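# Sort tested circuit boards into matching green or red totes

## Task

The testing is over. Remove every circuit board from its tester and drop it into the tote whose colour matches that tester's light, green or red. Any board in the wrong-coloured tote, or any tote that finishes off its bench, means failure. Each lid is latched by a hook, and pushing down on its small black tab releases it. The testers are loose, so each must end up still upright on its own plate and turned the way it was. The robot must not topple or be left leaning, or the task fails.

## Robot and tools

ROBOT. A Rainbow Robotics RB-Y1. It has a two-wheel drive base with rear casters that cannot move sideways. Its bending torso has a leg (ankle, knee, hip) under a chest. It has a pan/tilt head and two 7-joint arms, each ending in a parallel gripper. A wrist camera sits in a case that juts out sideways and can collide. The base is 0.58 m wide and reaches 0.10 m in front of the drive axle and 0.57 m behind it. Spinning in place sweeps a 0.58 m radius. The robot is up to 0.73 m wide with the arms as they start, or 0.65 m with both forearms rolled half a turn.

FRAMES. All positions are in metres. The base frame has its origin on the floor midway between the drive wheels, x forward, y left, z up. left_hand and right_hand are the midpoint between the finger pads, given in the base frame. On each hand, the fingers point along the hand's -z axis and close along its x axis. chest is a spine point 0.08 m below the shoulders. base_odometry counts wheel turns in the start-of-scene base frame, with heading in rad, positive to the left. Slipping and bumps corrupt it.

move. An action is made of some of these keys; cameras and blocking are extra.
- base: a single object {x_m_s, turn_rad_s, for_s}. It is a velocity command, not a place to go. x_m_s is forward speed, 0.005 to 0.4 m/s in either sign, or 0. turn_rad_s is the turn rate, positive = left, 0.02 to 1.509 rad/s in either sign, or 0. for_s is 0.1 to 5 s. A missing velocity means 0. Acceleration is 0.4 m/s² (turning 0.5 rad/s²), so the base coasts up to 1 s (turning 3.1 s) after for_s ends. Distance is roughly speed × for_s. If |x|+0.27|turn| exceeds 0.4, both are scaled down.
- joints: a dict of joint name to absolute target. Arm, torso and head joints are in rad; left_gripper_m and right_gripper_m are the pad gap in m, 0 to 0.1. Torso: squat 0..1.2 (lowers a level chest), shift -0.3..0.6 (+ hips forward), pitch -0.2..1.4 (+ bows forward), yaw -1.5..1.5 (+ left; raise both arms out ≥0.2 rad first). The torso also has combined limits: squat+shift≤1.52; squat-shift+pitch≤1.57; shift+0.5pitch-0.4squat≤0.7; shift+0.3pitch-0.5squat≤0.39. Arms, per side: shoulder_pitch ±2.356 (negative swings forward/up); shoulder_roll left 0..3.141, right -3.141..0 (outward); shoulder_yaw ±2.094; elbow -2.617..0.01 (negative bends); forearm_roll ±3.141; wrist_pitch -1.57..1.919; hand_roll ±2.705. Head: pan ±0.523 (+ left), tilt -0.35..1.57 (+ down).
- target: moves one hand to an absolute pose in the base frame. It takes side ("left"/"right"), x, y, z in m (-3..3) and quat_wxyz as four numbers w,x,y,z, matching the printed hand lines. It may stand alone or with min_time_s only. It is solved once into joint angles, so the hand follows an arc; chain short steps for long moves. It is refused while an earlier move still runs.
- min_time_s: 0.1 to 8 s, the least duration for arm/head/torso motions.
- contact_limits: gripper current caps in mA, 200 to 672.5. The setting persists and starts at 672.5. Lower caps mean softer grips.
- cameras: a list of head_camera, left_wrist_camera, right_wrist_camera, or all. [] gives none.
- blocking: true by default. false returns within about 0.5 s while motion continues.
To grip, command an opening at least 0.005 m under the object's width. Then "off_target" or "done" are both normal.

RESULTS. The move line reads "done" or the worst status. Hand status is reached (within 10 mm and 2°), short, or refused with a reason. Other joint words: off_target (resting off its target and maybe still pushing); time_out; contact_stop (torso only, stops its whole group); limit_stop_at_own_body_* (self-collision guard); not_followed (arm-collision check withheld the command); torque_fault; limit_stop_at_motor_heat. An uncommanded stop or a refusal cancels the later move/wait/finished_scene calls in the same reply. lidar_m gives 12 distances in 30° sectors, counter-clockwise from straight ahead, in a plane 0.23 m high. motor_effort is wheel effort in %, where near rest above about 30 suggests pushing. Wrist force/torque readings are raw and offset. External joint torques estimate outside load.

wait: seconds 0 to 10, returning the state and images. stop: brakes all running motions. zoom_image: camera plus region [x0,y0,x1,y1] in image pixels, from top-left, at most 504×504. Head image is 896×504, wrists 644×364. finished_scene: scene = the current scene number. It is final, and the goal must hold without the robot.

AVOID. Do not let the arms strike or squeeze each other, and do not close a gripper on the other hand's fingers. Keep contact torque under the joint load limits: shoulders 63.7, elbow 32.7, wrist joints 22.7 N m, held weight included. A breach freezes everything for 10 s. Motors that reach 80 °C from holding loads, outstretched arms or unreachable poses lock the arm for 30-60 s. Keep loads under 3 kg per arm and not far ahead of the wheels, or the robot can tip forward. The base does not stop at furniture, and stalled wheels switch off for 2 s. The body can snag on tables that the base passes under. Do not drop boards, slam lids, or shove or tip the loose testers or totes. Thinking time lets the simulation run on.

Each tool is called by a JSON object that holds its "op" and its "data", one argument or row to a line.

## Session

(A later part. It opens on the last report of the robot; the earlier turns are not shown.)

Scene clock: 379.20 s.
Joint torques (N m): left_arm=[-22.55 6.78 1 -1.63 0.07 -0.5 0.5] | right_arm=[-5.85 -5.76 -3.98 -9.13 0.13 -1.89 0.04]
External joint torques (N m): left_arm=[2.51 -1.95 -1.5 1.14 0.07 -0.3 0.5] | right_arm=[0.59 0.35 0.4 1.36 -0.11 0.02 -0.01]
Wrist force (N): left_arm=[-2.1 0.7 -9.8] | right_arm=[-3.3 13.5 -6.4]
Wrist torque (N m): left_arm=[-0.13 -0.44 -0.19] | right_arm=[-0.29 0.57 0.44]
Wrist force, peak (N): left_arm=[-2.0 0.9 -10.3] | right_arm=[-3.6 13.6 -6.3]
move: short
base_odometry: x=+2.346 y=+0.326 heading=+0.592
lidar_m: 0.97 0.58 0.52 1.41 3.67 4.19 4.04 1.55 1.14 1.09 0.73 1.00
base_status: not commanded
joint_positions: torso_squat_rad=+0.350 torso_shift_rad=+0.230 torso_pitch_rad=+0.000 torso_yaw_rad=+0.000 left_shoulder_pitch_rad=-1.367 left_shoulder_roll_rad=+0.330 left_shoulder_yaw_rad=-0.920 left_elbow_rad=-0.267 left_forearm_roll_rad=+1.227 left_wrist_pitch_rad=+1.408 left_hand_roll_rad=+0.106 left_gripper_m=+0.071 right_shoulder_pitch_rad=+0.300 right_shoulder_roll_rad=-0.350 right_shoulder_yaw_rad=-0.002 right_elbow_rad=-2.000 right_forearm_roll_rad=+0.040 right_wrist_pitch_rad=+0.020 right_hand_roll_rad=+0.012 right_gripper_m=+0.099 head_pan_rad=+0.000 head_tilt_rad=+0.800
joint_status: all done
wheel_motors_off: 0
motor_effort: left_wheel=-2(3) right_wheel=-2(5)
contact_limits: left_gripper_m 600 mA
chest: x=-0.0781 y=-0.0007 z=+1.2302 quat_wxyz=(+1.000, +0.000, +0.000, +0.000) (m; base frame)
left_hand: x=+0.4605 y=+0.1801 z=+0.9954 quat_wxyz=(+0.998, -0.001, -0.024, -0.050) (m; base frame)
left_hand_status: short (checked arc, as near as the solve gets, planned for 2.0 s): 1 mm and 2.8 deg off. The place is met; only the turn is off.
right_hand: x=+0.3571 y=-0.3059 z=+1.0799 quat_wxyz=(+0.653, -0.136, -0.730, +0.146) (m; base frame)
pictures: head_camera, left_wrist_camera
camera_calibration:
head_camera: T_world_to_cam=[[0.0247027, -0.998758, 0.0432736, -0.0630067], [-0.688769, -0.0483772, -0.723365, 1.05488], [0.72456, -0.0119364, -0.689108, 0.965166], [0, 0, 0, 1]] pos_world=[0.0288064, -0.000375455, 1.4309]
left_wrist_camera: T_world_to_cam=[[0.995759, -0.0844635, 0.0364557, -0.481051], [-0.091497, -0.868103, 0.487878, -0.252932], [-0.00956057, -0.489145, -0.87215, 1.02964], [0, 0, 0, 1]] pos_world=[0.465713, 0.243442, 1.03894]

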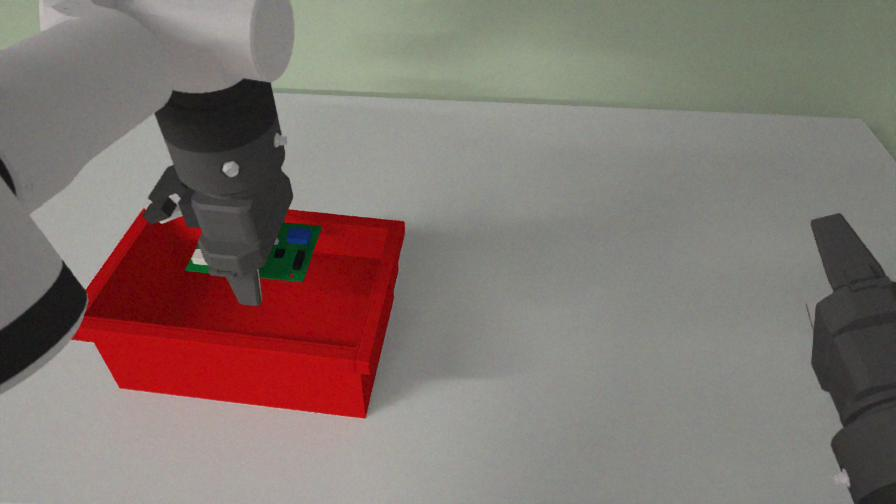

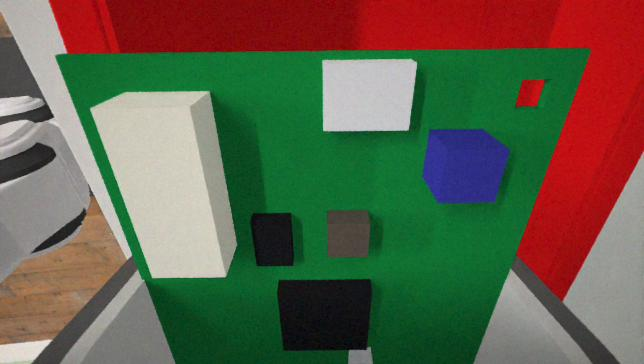

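{"op": "move", "data": {
  "target": {"side":"left","x":0.468,"y":0.18,"z":0.945,"quat_wxyz":[0.9987,0,0,-0.05]},
  "min_time_s": 3,
  "cameras": ["head_camera"]
}}

{"op": "move", "data": {
  "target": {"side":"left","x":0.468,"y":0.18,"z":0.912,"quat_wxyz":[0.9987,0,0,-0.05]},
  "min_time_s": 2,
  "cameras": ["head_camera"]
}}

Scene clock: 394.00 s.
Joint torques (N m): left_arm=[-22.1 6.47 1.14 -1.55 0.06 -0.7 0.45] | right_arm=[-5.92 -5.65 -3.86 -9.06 0.16 -1.85 0.1]
External joint torques (N m): left_arm=[2.57 -1.83 -1.33 1.22 0.07 -0.35 0.45] | right_arm=[0.52 0.45 0.51 1.43 -0.08 0.05 0.04]
Wrist force (N): left_arm=[-2.4 0.5 -9.5] | right_arm=[-3.3 13.3 -6.5]
Wrist torque (N m): left_arm=[-0.12 -0.45 -0.18] | right_arm=[-0.28 0.56 0.45]
Wrist force, peak (N): left_arm=[-2.2 0.8 -10.3] | right_arm=[-3.8 13.7 -6.5]
move: short
base_odometry: x=+2.346 y=+0.326 heading=+0.592
lidar_m: 0.98 0.58 0.53 1.41 3.66 4.19 4.05 1.57 1.14 1.09 0.72 0.99
base_status: not commanded
joint_positions: torso_squat_rad=+0.350 torso_shift_rad=+0.230 torso_pitch_rad=+0.000 torso_yaw_rad=+0.000 left_shoulder_pitch_rad=-1.274 left_shoulder_roll_rad=+0.300 left_shoulder_yaw_rad=-0.934 left_elbow_rad=-0.267 left_forearm_roll_rad=+1.201 left_wrist_pitch_rad=+1.234 left_hand_roll_rad=+0.111 left_gripper_m=+0.071 right_shoulder_pitch_rad=+0.300 right_shoulder_roll_rad=-0.350 right_shoulder_yaw_rad=-0.002 right_elbow_rad=-2.000 right_forearm_roll_rad=+0.040 right_wrist_pitch_rad=+0.020 right_hand_roll_rad=+0.012 right_gripper_m=+0.099 head_pan_rad=+0.000 head_tilt_rad=+0.800
joint_status: all done
wheel_motors_off: 0
motor_effort: left_wheel=-2(2) right_wheel=-2(4)
contact_limits: left_gripper_m 600 mA
chest: x=-0.0781 y=-0.0007 z=+1.2302 quat_wxyz=(+1.000, +0.000, +0.000, +0.000) (m; base frame)
left_hand: x=+0.4675 y=+0.1801 z=+0.9455 quat_wxyz=(+0.997, -0.001, -0.063, -0.050) (m; base frame)
left_hand_status: short (checked arc, as near as the solve gets, planned for 3.0 s): 1 mm and 7.2 deg off. The place is met; only the turn is off.
right_hand: x=+0.3571 y=-0.3059 z=+1.0799 quat_wxyz=(+0.653, -0.136, -0.730, +0.146) (m; base frame)
pictures: head_camera
camera_calibration:
head_camera: T_world_to_cam=[[0.0247027, -0.998758, 0.0432736, -0.0630067], [-0.688769, -0.0483772, -0.723365, 1.05488], [0.72456, -0.0119364, -0.689108, 0.965166], [0, 0, 0, 1]] pos_world=[0.0288064, -0.000375455, 1.4309]

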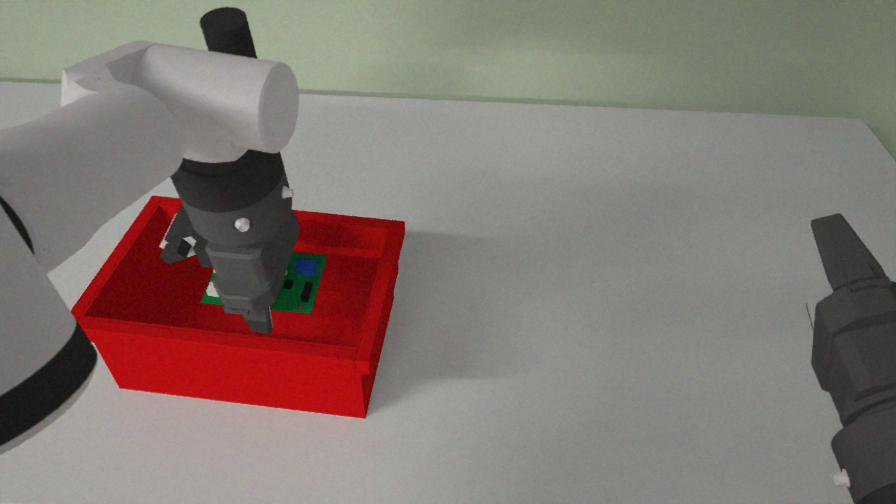

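Scene clock: 396.33 s.
Joint torques (N m): left_arm=[-21.71 6.07 1.15 -1.74 0.08 -0.46 0.43] | right_arm=[-6.11 -5.66 -4.13 -9.01 0.02 -1.83 0.07]
External joint torques (N m): left_arm=[2.55 -1.85 -1.28 1.01 0.11 -0.02 0.44] | right_arm=[0.34 0.44 0.24 1.48 -0.22 0.08 0.02]
Wrist force (N): left_arm=[-1.4 0.9 -9.0] | right_arm=[-3.3 13.2 -6.2]
Wrist torque (N m): left_arm=[-0.14 -0.41 -0.22] | right_arm=[-0.26 0.53 0.45]
Wrist force, peak (N): left_arm=[-1.7 1.5 14.3] | right_arm=[-3.4 13.7 -6.6]
move: short
base_odometry: x=+2.346 y=+0.326 heading=+0.592
lidar_m: 0.97 0.58 0.52 1.41 3.67 4.19 4.04 1.56 1.14 1.09 0.73 0.99
base_status: not commanded
joint_positions: torso_squat_rad=+0.350 torso_shift_rad=+0.230 torso_pitch_rad=+0.000 torso_yaw_rad=+0.000 left_shoulder_pitch_rad=-1.210 left_shoulder_roll_rad=+0.279 left_shoulder_yaw_rad=-0.945 left_elbow_rad=-0.267 left_forearm_roll_rad=+1.183 left_wrist_pitch_rad=+1.123 left_hand_roll_rad=+0.117 left_gripper_m=+0.071 right_shoulder_pitch_rad=+0.300 right_shoulder_roll_rad=-0.350 right_shoulder_yaw_rad=-0.002 right_elbow_rad=-2.000 right_forearm_roll_rad=+0.040 right_wrist_pitch_rad=+0.020 right_hand_roll_rad=+0.012 right_gripper_m=+0.099 head_pan_rad=+0.000 head_tilt_rad=+0.800
joint_status: all done
wheel_motors_off: 0
motor_effort: left_wheel=+1(3) right_wheel=-1(5)
contact_limits: left_gripper_m 600 mA
chest: x=-0.0781 y=-0.0007 z=+1.2302 quat_wxyz=(+1.000, +0.000, +0.000, +0.000) (m; base frame)
left_hand: x=+0.4675 y=+0.1801 z=+0.9127 quat_wxyz=(+0.995, -0.002, -0.086, -0.050) (m; base frame)
left_hand_status: short (checked arc, as near as the solve gets, planned for 2.0 s): 1 mm and 9.8 deg off. The place is met; only the turn is off.
right_hand: x=+0.3570 y=-0.3059 z=+1.0800 quat_wxyz=(+0.653, -0.136, -0.730, +0.146) (m; base frame)
pictures: head_camera
camera_calibration:
head_camera: T_world_to_cam=[[0.0246965, -0.998758, 0.0432771, -0.063009], [-0.688666, -0.0483771, -0.723463, 1.05495], [0.724658, -0.0119364, -0.689006, 0.96509], [0, 0, 0, 1]] pos_world=[0.0287062, -0.000375455, 1.4309]

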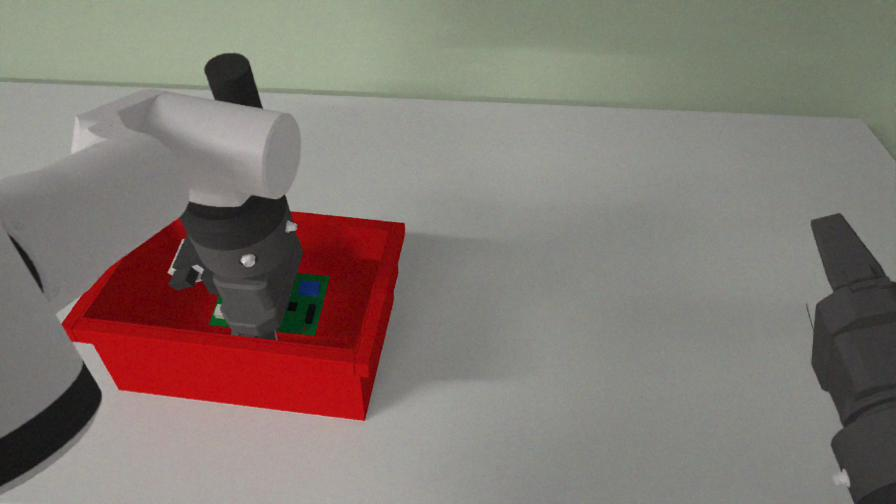

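{"op": "move", "data": {
  "joints": {"left_gripper_m":0.08},
  "cameras": []
}}

{"op": "move", "data": {
  "target": {"side":"left","x":0.464,"y":0.18,"z":0.955,"quat_wxyz":[0.9987,0,0,-0.05]},
  "min_time_s": 2,
  "cameras": ["head_camera"]
}}

{"op": "move", "data": {
  "target": {"side":"left","x":0.46,"y":0.18,"z":1.06,"quat_wxyz":[0.9987,0,0,-0.05]},
  "min_time_s": 2.5,
  "cameras": ["head_camera"]
}}

{"op": "move", "data": {
  "target": {"side":"left","x":0.35,"y":0.2,"z":1.16,"quat_wxyz":[1,0,0,0]},
  "min_time_s": 2,
  "cameras": ["head_camera"]
}}

Scene clock: 404.50 s.
Joint torques (N m): left_arm=[-21.54 6.02 0.91 -1.78 0.04 -0.58 0.5] | right_arm=[-5.96 -5.81 -3.91 -9.12 0.12 -1.83 0.06]
External joint torques (N m): left_arm=[2.72 -1.9 -1.53 0.97 0.07 -0.15 0.5] | right_arm=[0.49 0.3 0.46 1.37 -0.12 0.08 0.01]
Wrist force (N): left_arm=[-2.1 0.6 -9.5] | right_arm=[-3.3 13.2 -6.1]
Wrist torque (N m): left_arm=[-0.12 -0.46 -0.19] | right_arm=[-0.26 0.54 0.47]
Wrist force, peak (N): left_arm=[-2.3 0.6 -10.3] | right_arm=[-3.4 13.8 -6.6]
move: done
base_odometry: x=+2.346 y=+0.326 heading=+0.592
lidar_m: 0.97 0.58 0.52 1.41 3.67 4.19 4.04 1.55 1.15 1.09 0.73 1.00
base_status: not commanded
joint_positions: torso_squat_rad=+0.350 torso_shift_rad=+0.230 torso_pitch_rad=+0.000 torso_yaw_rad=+0.000 left_shoulder_pitch_rad=-1.210 left_shoulder_roll_rad=+0.279 left_shoulder_yaw_rad=-0.945 left_elbow_rad=-0.267 left_forearm_roll_rad=+1.183 left_wrist_pitch_rad=+1.123 left_hand_roll_rad=+0.117 left_gripper_m=+0.080 right_shoulder_pitch_rad=+0.300 right_shoulder_roll_rad=-0.350 right_shoulder_yaw_rad=-0.002 right_elbow_rad=-2.000 right_forearm_roll_rad=+0.040 right_wrist_pitch_rad=+0.020 right_hand_roll_rad=+0.012 right_gripper_m=+0.099 head_pan_rad=+0.000 head_tilt_rad=+0.800
joint_status: all done
wheel_motors_off: 0
motor_effort: left_wheel=+0(2) right_wheel=-3(4)
contact_limits: left_gripper_m 600 mA
chest: x=-0.0781 y=-0.0007 z=+1.2302 quat_wxyz=(+1.000, +0.000, +0.000, +0.000) (m; base frame)
left_hand: x=+0.4675 y=+0.1801 z=+0.9127 quat_wxyz=(+0.995, -0.002, -0.086, -0.050) (m; base frame)
right_hand: x=+0.3570 y=-0.3059 z=+1.0800 quat_wxyz=(+0.653, -0.136, -0.730, +0.146) (m; base frame)
pictures: none
No camera images: "cameras" was empty.

Scene clock: 406.83 s.
Joint torques (N m): left_arm=[-24.16 9.33 3.73 -1.74 0.38 0.13 -0.27] | right_arm=[-6.08 -5.89 -4.02 -8.96 0.15 -1.88 0.1]
External joint torques (N m): left_arm=[0.58 0.94 1.26 1.02 0.39 0.42 -0.26] | right_arm=[0.37 0.21 0.35 1.53 -0.09 0.03 0.05]
Wrist force (N): left_arm=[-2.3 0.6 -9.2] | right_arm=[-3.5 13.5 -6.3]
Wrist torque (N m): left_arm=[-0.13 -0.45 -0.18] | right_arm=[-0.29 0.54 0.46]
Wrist force, peak (N): left_arm=[-1.5 0.8 -10.0] | right_arm=[-3.6 13.7 -6.4]
move: short
base_odometry: x=+2.346 y=+0.326 heading=+0.592
lidar_m: 0.98 0.58 0.52 1.41 3.67 4.19 4.04 1.56 1.14 1.09 0.73 0.99
base_status: not commanded
joint_positions: torso_squat_rad=+0.350 torso_shift_rad=+0.230 torso_pitch_rad=+0.000 torso_yaw_rad=+0.000 left_shoulder_pitch_rad=-1.293 left_shoulder_roll_rad=+0.305 left_shoulder_yaw_rad=-0.931 left_elbow_rad=-0.267 left_forearm_roll_rad=+1.208 left_wrist_pitch_rad=+1.283 left_hand_roll_rad=+0.109 left_gripper_m=+0.080 right_shoulder_pitch_rad=+0.300 right_shoulder_roll_rad=-0.350 right_shoulder_yaw_rad=-0.002 right_elbow_rad=-2.000 right_forearm_roll_rad=+0.040 right_wrist_pitch_rad=+0.020 right_hand_roll_rad=+0.012 right_gripper_m=+0.099 head_pan_rad=+0.000 head_tilt_rad=+0.800
joint_status: all done
wheel_motors_off: 0
motor_effort: left_wheel=+1(2) right_wheel=-3(4)
contact_limits: left_gripper_m 600 mA
chest: x=-0.0781 y=-0.0007 z=+1.2302 quat_wxyz=(+1.000, +0.000, +0.000, +0.000) (m; base frame)
left_hand: x=+0.4633 y=+0.1799 z=+0.9550 quat_wxyz=(+0.998, -0.001, -0.048, -0.050) (m; base frame)
left_hand_status: short (checked arc, as near as the solve gets, planned for 2.0 s): 1 mm and 5.6 deg off. The place is met; only the turn is off.
right_hand: x=+0.3570 y=-0.3059 z=+1.0800 quat_wxyz=(+0.653, -0.136, -0.730, +0.146) (m; base frame)
pictures: head_camera
camera_calibration:
head_camera: T_world_to_cam=[[0.0246965, -0.998758, 0.0432771, -0.063009], [-0.688666, -0.0483771, -0.723463, 1.05495], [0.724658, -0.0119364, -0.689006, 0.96509], [0, 0, 0, 1]] pos_world=[0.0287062, -0.000375455, 1.4309]

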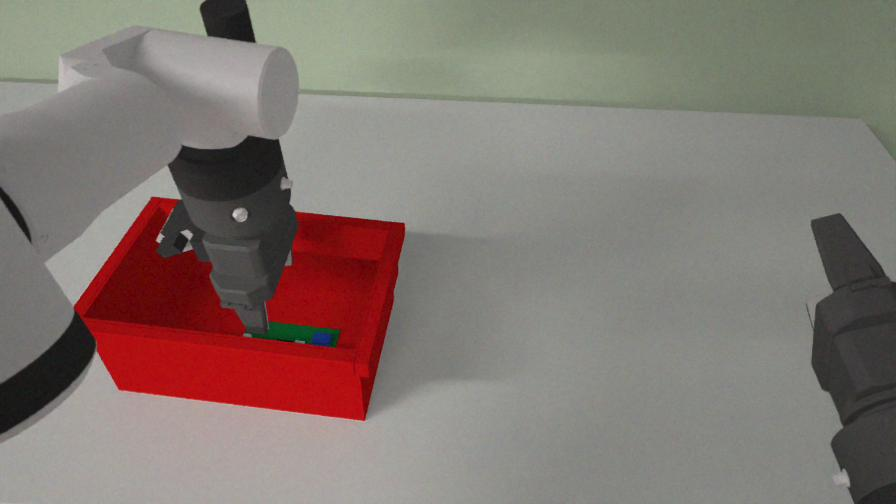

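Scene clock: 409.67 s.
Joint torques (N m): left_arm=[-24.81 9.89 3.8 -1.82 0.43 0.25 -0.29] | right_arm=[-6.19 -5.96 -4 -8.95 0.23 -1.9 0.05]
External joint torques (N m): left_arm=[0.51 0.78 1.28 0.98 0.42 0.39 -0.29] | right_arm=[0.26 0.14 0.37 1.54 0 0.01 0]
Wrist force (N): left_arm=[-1.7 0.8 -9.3] | right_arm=[-3.3 13.4 -6.3]
Wrist torque (N m): left_arm=[-0.14 -0.39 -0.20] | right_arm=[-0.28 0.56 0.47]
Wrist force, peak (N): left_arm=[-2.2 0.7 -9.9] | right_arm=[-3.4 13.6 -6.5]
move: done
base_odometry: x=+2.346 y=+0.326 heading=+0.592
lidar_m: 0.97 0.59 0.52 1.41 3.66 4.20 4.04 1.56 1.14 1.08 0.72 0.99
base_status: not commanded
joint_positions: torso_squat_rad=+0.350 torso_shift_rad=+0.230 torso_pitch_rad=+0.000 torso_yaw_rad=+0.000 left_shoulder_pitch_rad=-1.481 left_shoulder_roll_rad=+0.369 left_shoulder_yaw_rad=-0.905 left_elbow_rad=-0.267 left_forearm_roll_rad=+1.246 left_wrist_pitch_rad=+1.560 left_hand_roll_rad=+0.104 left_gripper_m=+0.080 right_shoulder_pitch_rad=+0.300 right_shoulder_roll_rad=-0.350 right_shoulder_yaw_rad=-0.002 right_elbow_rad=-2.000 right_forearm_roll_rad=+0.040 right_wrist_pitch_rad=+0.020 right_hand_roll_rad=+0.012 right_gripper_m=+0.099 head_pan_rad=+0.000 head_tilt_rad=+0.800
joint_status: all done
wheel_motors_off: 0
motor_effort: left_wheel=-1(1) right_wheel=-2(5)
contact_limits: left_gripper_m 600 mA
chest: x=-0.0781 y=-0.0007 z=+1.2302 quat_wxyz=(+1.000, +0.000, +0.000, +0.000) (m; base frame)
left_hand: x=+0.4595 y=+0.1799 z=+1.0599 quat_wxyz=(+0.999, +0.000, -0.009, -0.050) (m; base frame)
left_hand_status: reached (checked arc, planned for 2.5 s): 0 mm and 1.0 deg off.
right_hand: x=+0.3570 y=-0.3059 z=+1.0800 quat_wxyz=(+0.653, -0.136, -0.730, +0.146) (m; base frame)
pictures: head_camera
camera_calibration:
head_camera: T_world_to_cam=[[0.0246965, -0.998758, 0.0432771, -0.063009], [-0.688666, -0.0483771, -0.723463, 1.05495], [0.724658, -0.0119364, -0.689006, 0.96509], [0, 0, 0, 1]] pos_world=[0.0287062, -0.000375455, 1.4309]

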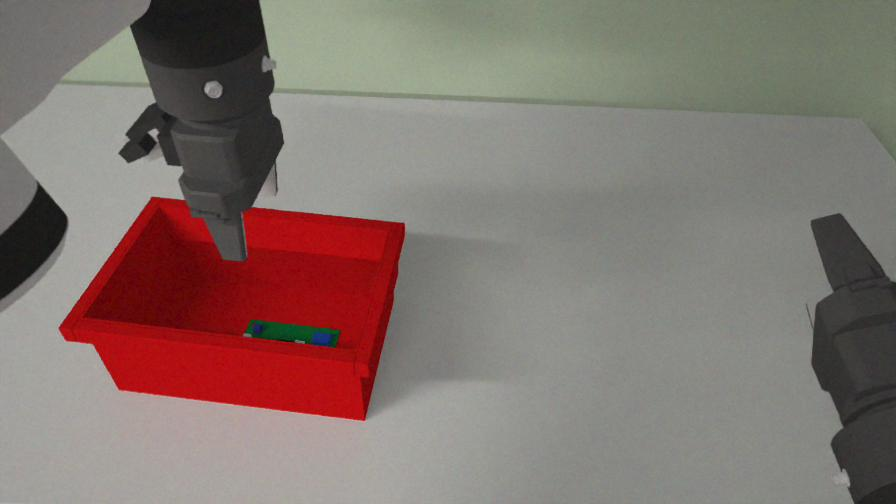

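Scene clock: 412.00 s.
Joint torques (N m): left_arm=[-19.72 7.3 9.16 1.63 0.08 -0.05 0.11] | right_arm=[-6 -5.93 -4.08 -9.12 0.11 -1.88 0.04]
External joint torques (N m): left_arm=[0.54 0.09 -0.68 -0.58 0.05 0.01 0.11] | right_arm=[0.44 0.17 0.29 1.37 -0.12 0.02 -0.01]
Wrist force (N): left_arm=[-1.7 0.3 -9.3] | right_arm=[-3.1 13.3 -6.0]
Wrist torque (N m): left_arm=[-0.05 -0.41 -0.23] | right_arm=[-0.29 0.58 0.46]
Wrist force, peak (N): left_arm=[-2.2 0.6 -10.2] | right_arm=[-3.4 13.7 -6.5]
move: done
base_odometry: x=+2.346 y=+0.326 heading=+0.592
lidar_m: 0.97 0.58 0.53 1.41 3.66 4.21 4.04 1.55 1.14 1.09 0.73 0.99
base_status: not commanded
joint_positions: torso_squat_rad=+0.350 torso_shift_rad=+0.230 torso_pitch_rad=+0.000 torso_yaw_rad=+0.000 left_shoulder_pitch_rad=-1.613 left_shoulder_roll_rad=+1.063 left_shoulder_yaw_rad=-1.343 left_elbow_rad=-1.472 left_forearm_roll_rad=+1.829 left_wrist_pitch_rad=+1.581 left_hand_roll_rad=+0.796 left_gripper_m=+0.080 right_shoulder_pitch_rad=+0.300 right_shoulder_roll_rad=-0.350 right_shoulder_yaw_rad=-0.002 right_elbow_rad=-2.000 right_forearm_roll_rad=+0.040 right_wrist_pitch_rad=+0.020 right_hand_roll_rad=+0.012 right_gripper_m=+0.099 head_pan_rad=+0.000 head_tilt_rad=+0.800
joint_status: all done
wheel_motors_off: 0
motor_effort: left_wheel=+1(2) right_wheel=-3(4)
contact_limits: left_gripper_m 600 mA
chest: x=-0.0781 y=-0.0007 z=+1.2302 quat_wxyz=(+1.000, +0.000, +0.000, +0.000) (m; base frame)
left_hand: x=+0.3500 y=+0.1999 z=+1.1600 quat_wxyz=(+1.000, +0.000, +0.000, +0.000) (m; base frame)
left_hand_status: reached (checked arc, planned for 2.0 s): 0 mm and 0.0 deg off.
right_hand: x=+0.3570 y=-0.3059 z=+1.0800 quat_wxyz=(+0.653, -0.136, -0.730, +0.146) (m; base frame)
pictures: head_camera
camera_calibration:
head_camera: T_world_to_cam=[[0.0247659, -0.998753, 0.0433488, -0.0631133], [-0.688663, -0.0484769, -0.723459, 1.05495], [0.724658, -0.0119357, -0.689005, 0.965089], [0, 0, 0, 1]] pos_world=[0.0287061, -0.000375091, 1.4309]

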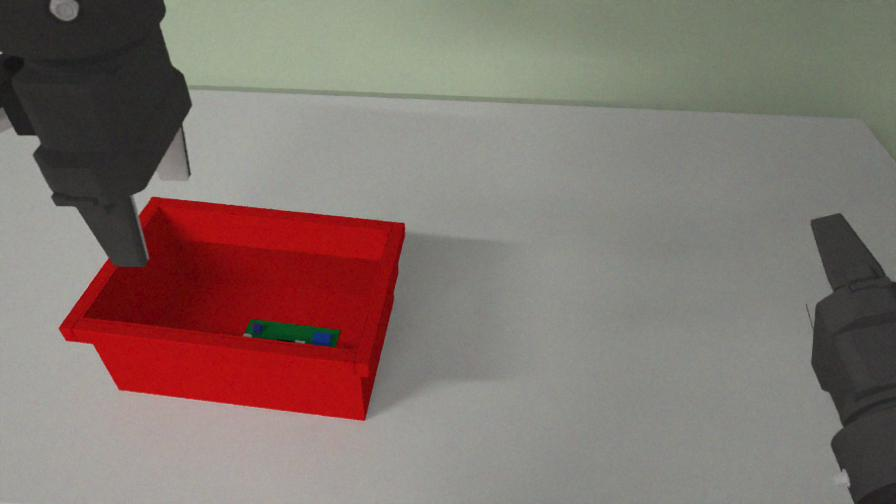

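{"op": "move", "data": {
  "base": {"x_m_s":-0.3,"for_s":2.1},
  "joints": {"torso_shift_rad":0.05,"head_tilt_rad":0.6},
  "cameras": []
}}

{"op": "move", "data": {
  "base": {"turn_rad_s":0.6,"for_s":4.022},
  "cameras": ["head_camera"]
}}

{"op": "move", "data": {
  "base": {"x_m_s":0.4,"for_s":4.5},
  "cameras": []
}}

{"op": "move", "data": {
  "base": {"x_m_s":0.4,"for_s":4.2},
  "joints": {"torso_shift_rad":0.15},
  "cameras": ["head_camera"]
}}

{"op": "move", "data": {
  "base": {"turn_rad_s":0.4,"for_s":1.81},
  "cameras": ["head_camera"]
}}

Scene clock: 433.13 s.
Joint torques (N m): left_arm=[-19.42 7.41 9.13 1.91 0.15 0.06 0.08] | right_arm=[-5.9 -5.75 -3.79 -9.02 0.14 -1.89 0.08]
External joint torques (N m): left_arm=[0.85 0.2 -0.71 -0.31 0.13 0.12 0.08] | right_arm=[0.56 0.36 0.59 1.47 -0.09 0.02 0.03]
Wrist force (N): left_arm=[-1.6 0.3 -9.6] | right_arm=[-3.7 13.5 -6.2]
Wrist torque (N m): left_arm=[-0.07 -0.43 -0.22] | right_arm=[-0.32 0.50 0.48]
Wrist force, peak (N): left_arm=[-1.4 0.4 -10.0] | right_arm=[-3.2 13.8 -7.1]
move: done
base_odometry: x=+1.823 y=-0.026 heading=+0.592
lidar_m: 1.60 1.05 1.36 3.51 3.66 3.52 3.41 1.56 1.14 1.10 1.11 1.15
base_status: done (sent for 2.1 of 2.1 s)
joint_positions: torso_squat_rad=+0.350 torso_shift_rad=+0.050 torso_pitch_rad=+0.000 torso_yaw_rad=+0.000 left_shoulder_pitch_rad=-1.613 left_shoulder_roll_rad=+1.063 left_shoulder_yaw_rad=-1.343 left_elbow_rad=-1.472 left_forearm_roll_rad=+1.829 left_wrist_pitch_rad=+1.581 left_hand_roll_rad=+0.796 left_gripper_m=+0.080 right_shoulder_pitch_rad=+0.300 right_shoulder_roll_rad=-0.350 right_shoulder_yaw_rad=-0.002 right_elbow_rad=-2.000 right_forearm_roll_rad=+0.040 right_wrist_pitch_rad=+0.020 right_hand_roll_rad=+0.012 right_gripper_m=+0.099 head_pan_rad=+0.000 head_tilt_rad=+0.600
joint_status: all done
wheel_motors_off: 0
motor_effort: left_wheel=+6(23) right_wheel=-2(25)
contact_limits: left_gripper_m 600 mA
chest: x=-0.1952 y=-0.0007 z=+1.2467 quat_wxyz=(+1.000, +0.000, +0.000, +0.000) (m; base frame)
left_hand: x=+0.2330 y=+0.1999 z=+1.1766 quat_wxyz=(+1.000, +0.000, +0.000, +0.000) (m; base frame)
right_hand: x=+0.2400 y=-0.3059 z=+1.0965 quat_wxyz=(+0.653, -0.136, -0.730, +0.146) (m; base frame)
pictures: none
No camera images: "cameras" was empty.

Scene clock: 438.67 s.
Joint torques (N m): left_arm=[-19.33 7.33 9.12 1.65 0.18 -0.01 0.05] | right_arm=[-6.08 -5.95 -3.7 -9.09 0.21 -1.82 0.07]
External joint torques (N m): left_arm=[0.93 0.11 -0.72 -0.57 0.15 0.05 0.05] | right_arm=[0.37 0.15 0.68 1.4 -0.02 0.09 0.02]
Wrist force (N): left_arm=[-1.7 0.6 -9.6] | right_arm=[-3.5 13.5 -6.0]
Wrist torque (N m): left_arm=[-0.10 -0.43 -0.21] | right_arm=[-0.32 0.52 0.49]
Wrist force, peak (N): left_arm=[-2.0 0.3 -9.7] | right_arm=[-3.6 13.7 -6.4]
move: done
base_odometry: x=+1.823 y=-0.026 heading=+3.012
lidar_m: 3.78 3.40 1.98 1.20 1.06 1.07 1.17 1.60 1.09 1.18 2.69 3.52
base_status: done (sent for 4.03 of 4.03 s)
joint_positions: torso_squat_rad=+0.350 torso_shift_rad=+0.050 torso_pitch_rad=+0.000 torso_yaw_rad=+0.000 left_shoulder_pitch_rad=-1.613 left_shoulder_roll_rad=+1.063 left_shoulder_yaw_rad=-1.343 left_elbow_rad=-1.472 left_forearm_roll_rad=+1.829 left_wrist_pitch_rad=+1.581 left_hand_roll_rad=+0.796 left_gripper_m=+0.080 right_shoulder_pitch_rad=+0.300 right_shoulder_roll_rad=-0.350 right_shoulder_yaw_rad=-0.002 right_elbow_rad=-2.000 right_forearm_roll_rad=+0.040 right_wrist_pitch_rad=+0.020 right_hand_roll_rad=+0.012 right_gripper_m=+0.099 head_pan_rad=+0.000 head_tilt_rad=+0.600
joint_status: not commanded
wheel_motors_off: 0
motor_effort: left_wheel=+1(28) right_wheel=+3(29)
contact_limits: left_gripper_m 600 mA
chest: x=-0.1952 y=-0.0007 z=+1.2467 quat_wxyz=(+1.000, +0.000, +0.000, +0.000) (m; base frame)
left_hand: x=+0.2330 y=+0.1999 z=+1.1766 quat_wxyz=(+1.000, +0.000, +0.000, +0.000) (m; base frame)
right_hand: x=+0.2400 y=-0.3059 z=+1.0965 quat_wxyz=(+0.653, -0.136, -0.730, +0.146) (m; base frame)
pictures: head_camera
camera_calibration:
head_camera: T_world_to_cam=[[0.0154723, -0.998761, 0.0472885, -0.0682205], [-0.531289, -0.0482774, -0.845814, 1.19052], [0.847049, -0.0120372, -0.531378, 0.854415], [0, 0, 0, 1]] pos_world=[-0.0901647, -0.000375985, 1.4642]

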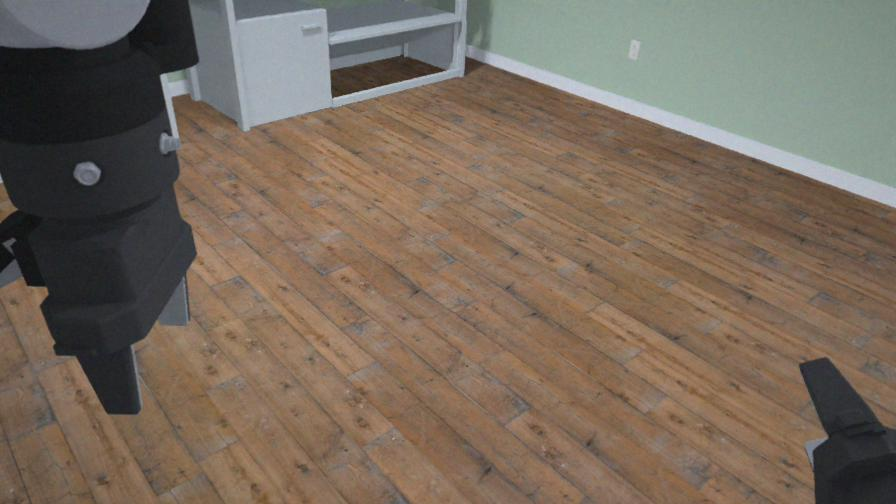

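Scene clock: 444.73 s.
Joint torques (N m): left_arm=[-19.2 7.25 9.13 1.68 0.12 0.09 0.06] | right_arm=[-5.87 -5.91 -3.94 -9.07 0.1 -1.91 0.1]
External joint torques (N m): left_arm=[1.06 0.03 -0.71 -0.53 0.09 0.15 0.06] | right_arm=[0.59 0.2 0.44 1.42 -0.13 0 0.05]
Wrist force (N): left_arm=[-1.9 0.2 -9.5] | right_arm=[-3.2 13.6 -6.3]
Wrist torque (N m): left_arm=[-0.06 -0.44 -0.21] | right_arm=[-0.30 0.56 0.47]
Wrist force, peak (N): left_arm=[-2.2 0.5 -9.8] | right_arm=[-3.4 13.7 -6.4]
move: done
base_odometry: x=+0.038 y=+0.206 heading=+3.012
lidar_m: 2.78 1.98 2.04 2.47 2.27 2.28 2.72 2.30 2.28 2.61 2.33 2.34
base_status: done (sent for 4.5 of 4.5 s)
joint_positions: torso_squat_rad=+0.350 torso_shift_rad=+0.050 torso_pitch_rad=+0.000 torso_yaw_rad=+0.000 left_shoulder_pitch_rad=-1.613 left_shoulder_roll_rad=+1.063 left_shoulder_yaw_rad=-1.343 left_elbow_rad=-1.472 left_forearm_roll_rad=+1.829 left_wrist_pitch_rad=+1.581 left_hand_roll_rad=+0.796 left_gripper_m=+0.080 right_shoulder_pitch_rad=+0.300 right_shoulder_roll_rad=-0.350 right_shoulder_yaw_rad=-0.002 right_elbow_rad=-2.000 right_forearm_roll_rad=+0.040 right_wrist_pitch_rad=+0.020 right_hand_roll_rad=+0.012 right_gripper_m=+0.099 head_pan_rad=+0.000 head_tilt_rad=+0.600
joint_status: not commanded
wheel_motors_off: 0
motor_effort: left_wheel=+0(29) right_wheel=-2(29)
contact_limits: left_gripper_m 600 mA
chest: x=-0.1952 y=-0.0007 z=+1.2467 quat_wxyz=(+1.000, +0.000, +0.000, +0.000) (m; base frame)
left_hand: x=+0.2330 y=+0.1999 z=+1.1765 quat_wxyz=(+1.000, +0.000, +0.000, +0.000) (m; base frame)
right_hand: x=+0.2400 y=-0.3059 z=+1.0964 quat_wxyz=(+0.653, -0.136, -0.730, +0.146) (m; base frame)
pictures: none
No camera images: "cameras" was empty.

Scene clock: 450.50 s.
Joint torques (N m): left_arm=[-19.09 7.33 9.49 1.75 0.12 0.02 0.13] | right_arm=[-5.86 -5.93 -3.91 -8.99 0.04 -1.91 0.1]
External joint torques (N m): left_arm=[1.17 0.11 -0.35 -0.47 0.09 0.08 0.13] | right_arm=[0.59 0.18 0.47 1.5 -0.19 0 0.05]
Wrist force (N): left_arm=[-1.9 0.6 -9.5] | right_arm=[-3.5 13.6 -6.3]
Wrist torque (N m): left_arm=[-0.10 -0.44 -0.20] | right_arm=[-0.33 0.52 0.49]
Wrist force, peak (N): left_arm=[-1.7 0.4 -9.9] | right_arm=[-3.5 13.9 -6.4]
move: done
base_odometry: x=-1.628 y=+0.422 heading=+3.013
lidar_m: 1.10 1.43 0.84 0.93 2.56 3.42 4.01 3.65 2.26 1.36 1.20 1.21
base_status: done (sent for 4.2 of 4.2 s)
joint_positions: torso_squat_rad=+0.350 torso_shift_rad=+0.150 torso_pitch_rad=+0.000 torso_yaw_rad=+0.000 left_shoulder_pitch_rad=-1.613 left_shoulder_roll_rad=+1.063 left_shoulder_yaw_rad=-1.343 left_elbow_rad=-1.472 left_forearm_roll_rad=+1.829 left_wrist_pitch_rad=+1.581 left_hand_roll_rad=+0.796 left_gripper_m=+0.080 right_shoulder_pitch_rad=+0.300 right_shoulder_roll_rad=-0.350 right_shoulder_yaw_rad=-0.002 right_elbow_rad=-2.000 right_forearm_roll_rad=+0.040 right_wrist_pitch_rad=+0.020 right_hand_roll_rad=+0.012 right_gripper_m=+0.099 head_pan_rad=+0.000 head_tilt_rad=+0.600
joint_status: all done
wheel_motors_off: 0
motor_effort: left_wheel=+2(27) right_wheel=-3(23)
contact_limits: left_gripper_m 600 mA
chest: x=-0.1298 y=-0.0007 z=+1.2401 quat_wxyz=(+1.000, +0.000, +0.000, +0.000) (m; base frame)
left_hand: x=+0.2984 y=+0.1999 z=+1.1700 quat_wxyz=(+1.000, +0.000, +0.000, +0.000) (m; base frame)
right_hand: x=+0.3054 y=-0.3059 z=+1.0899 quat_wxyz=(+0.653, -0.136, -0.730, +0.146) (m; base frame)
pictures: head_camera
camera_calibration:
head_camera: T_world_to_cam=[[0.0154763, -0.998761, 0.0472868, -0.0689177], [-0.531361, -0.048277, -0.845769, 1.21962], [0.847004, -0.012037, -0.53145, 0.795614], [0, 0, 0, 1]] pos_world=[-0.0247645, -0.000375986, 1.4576]

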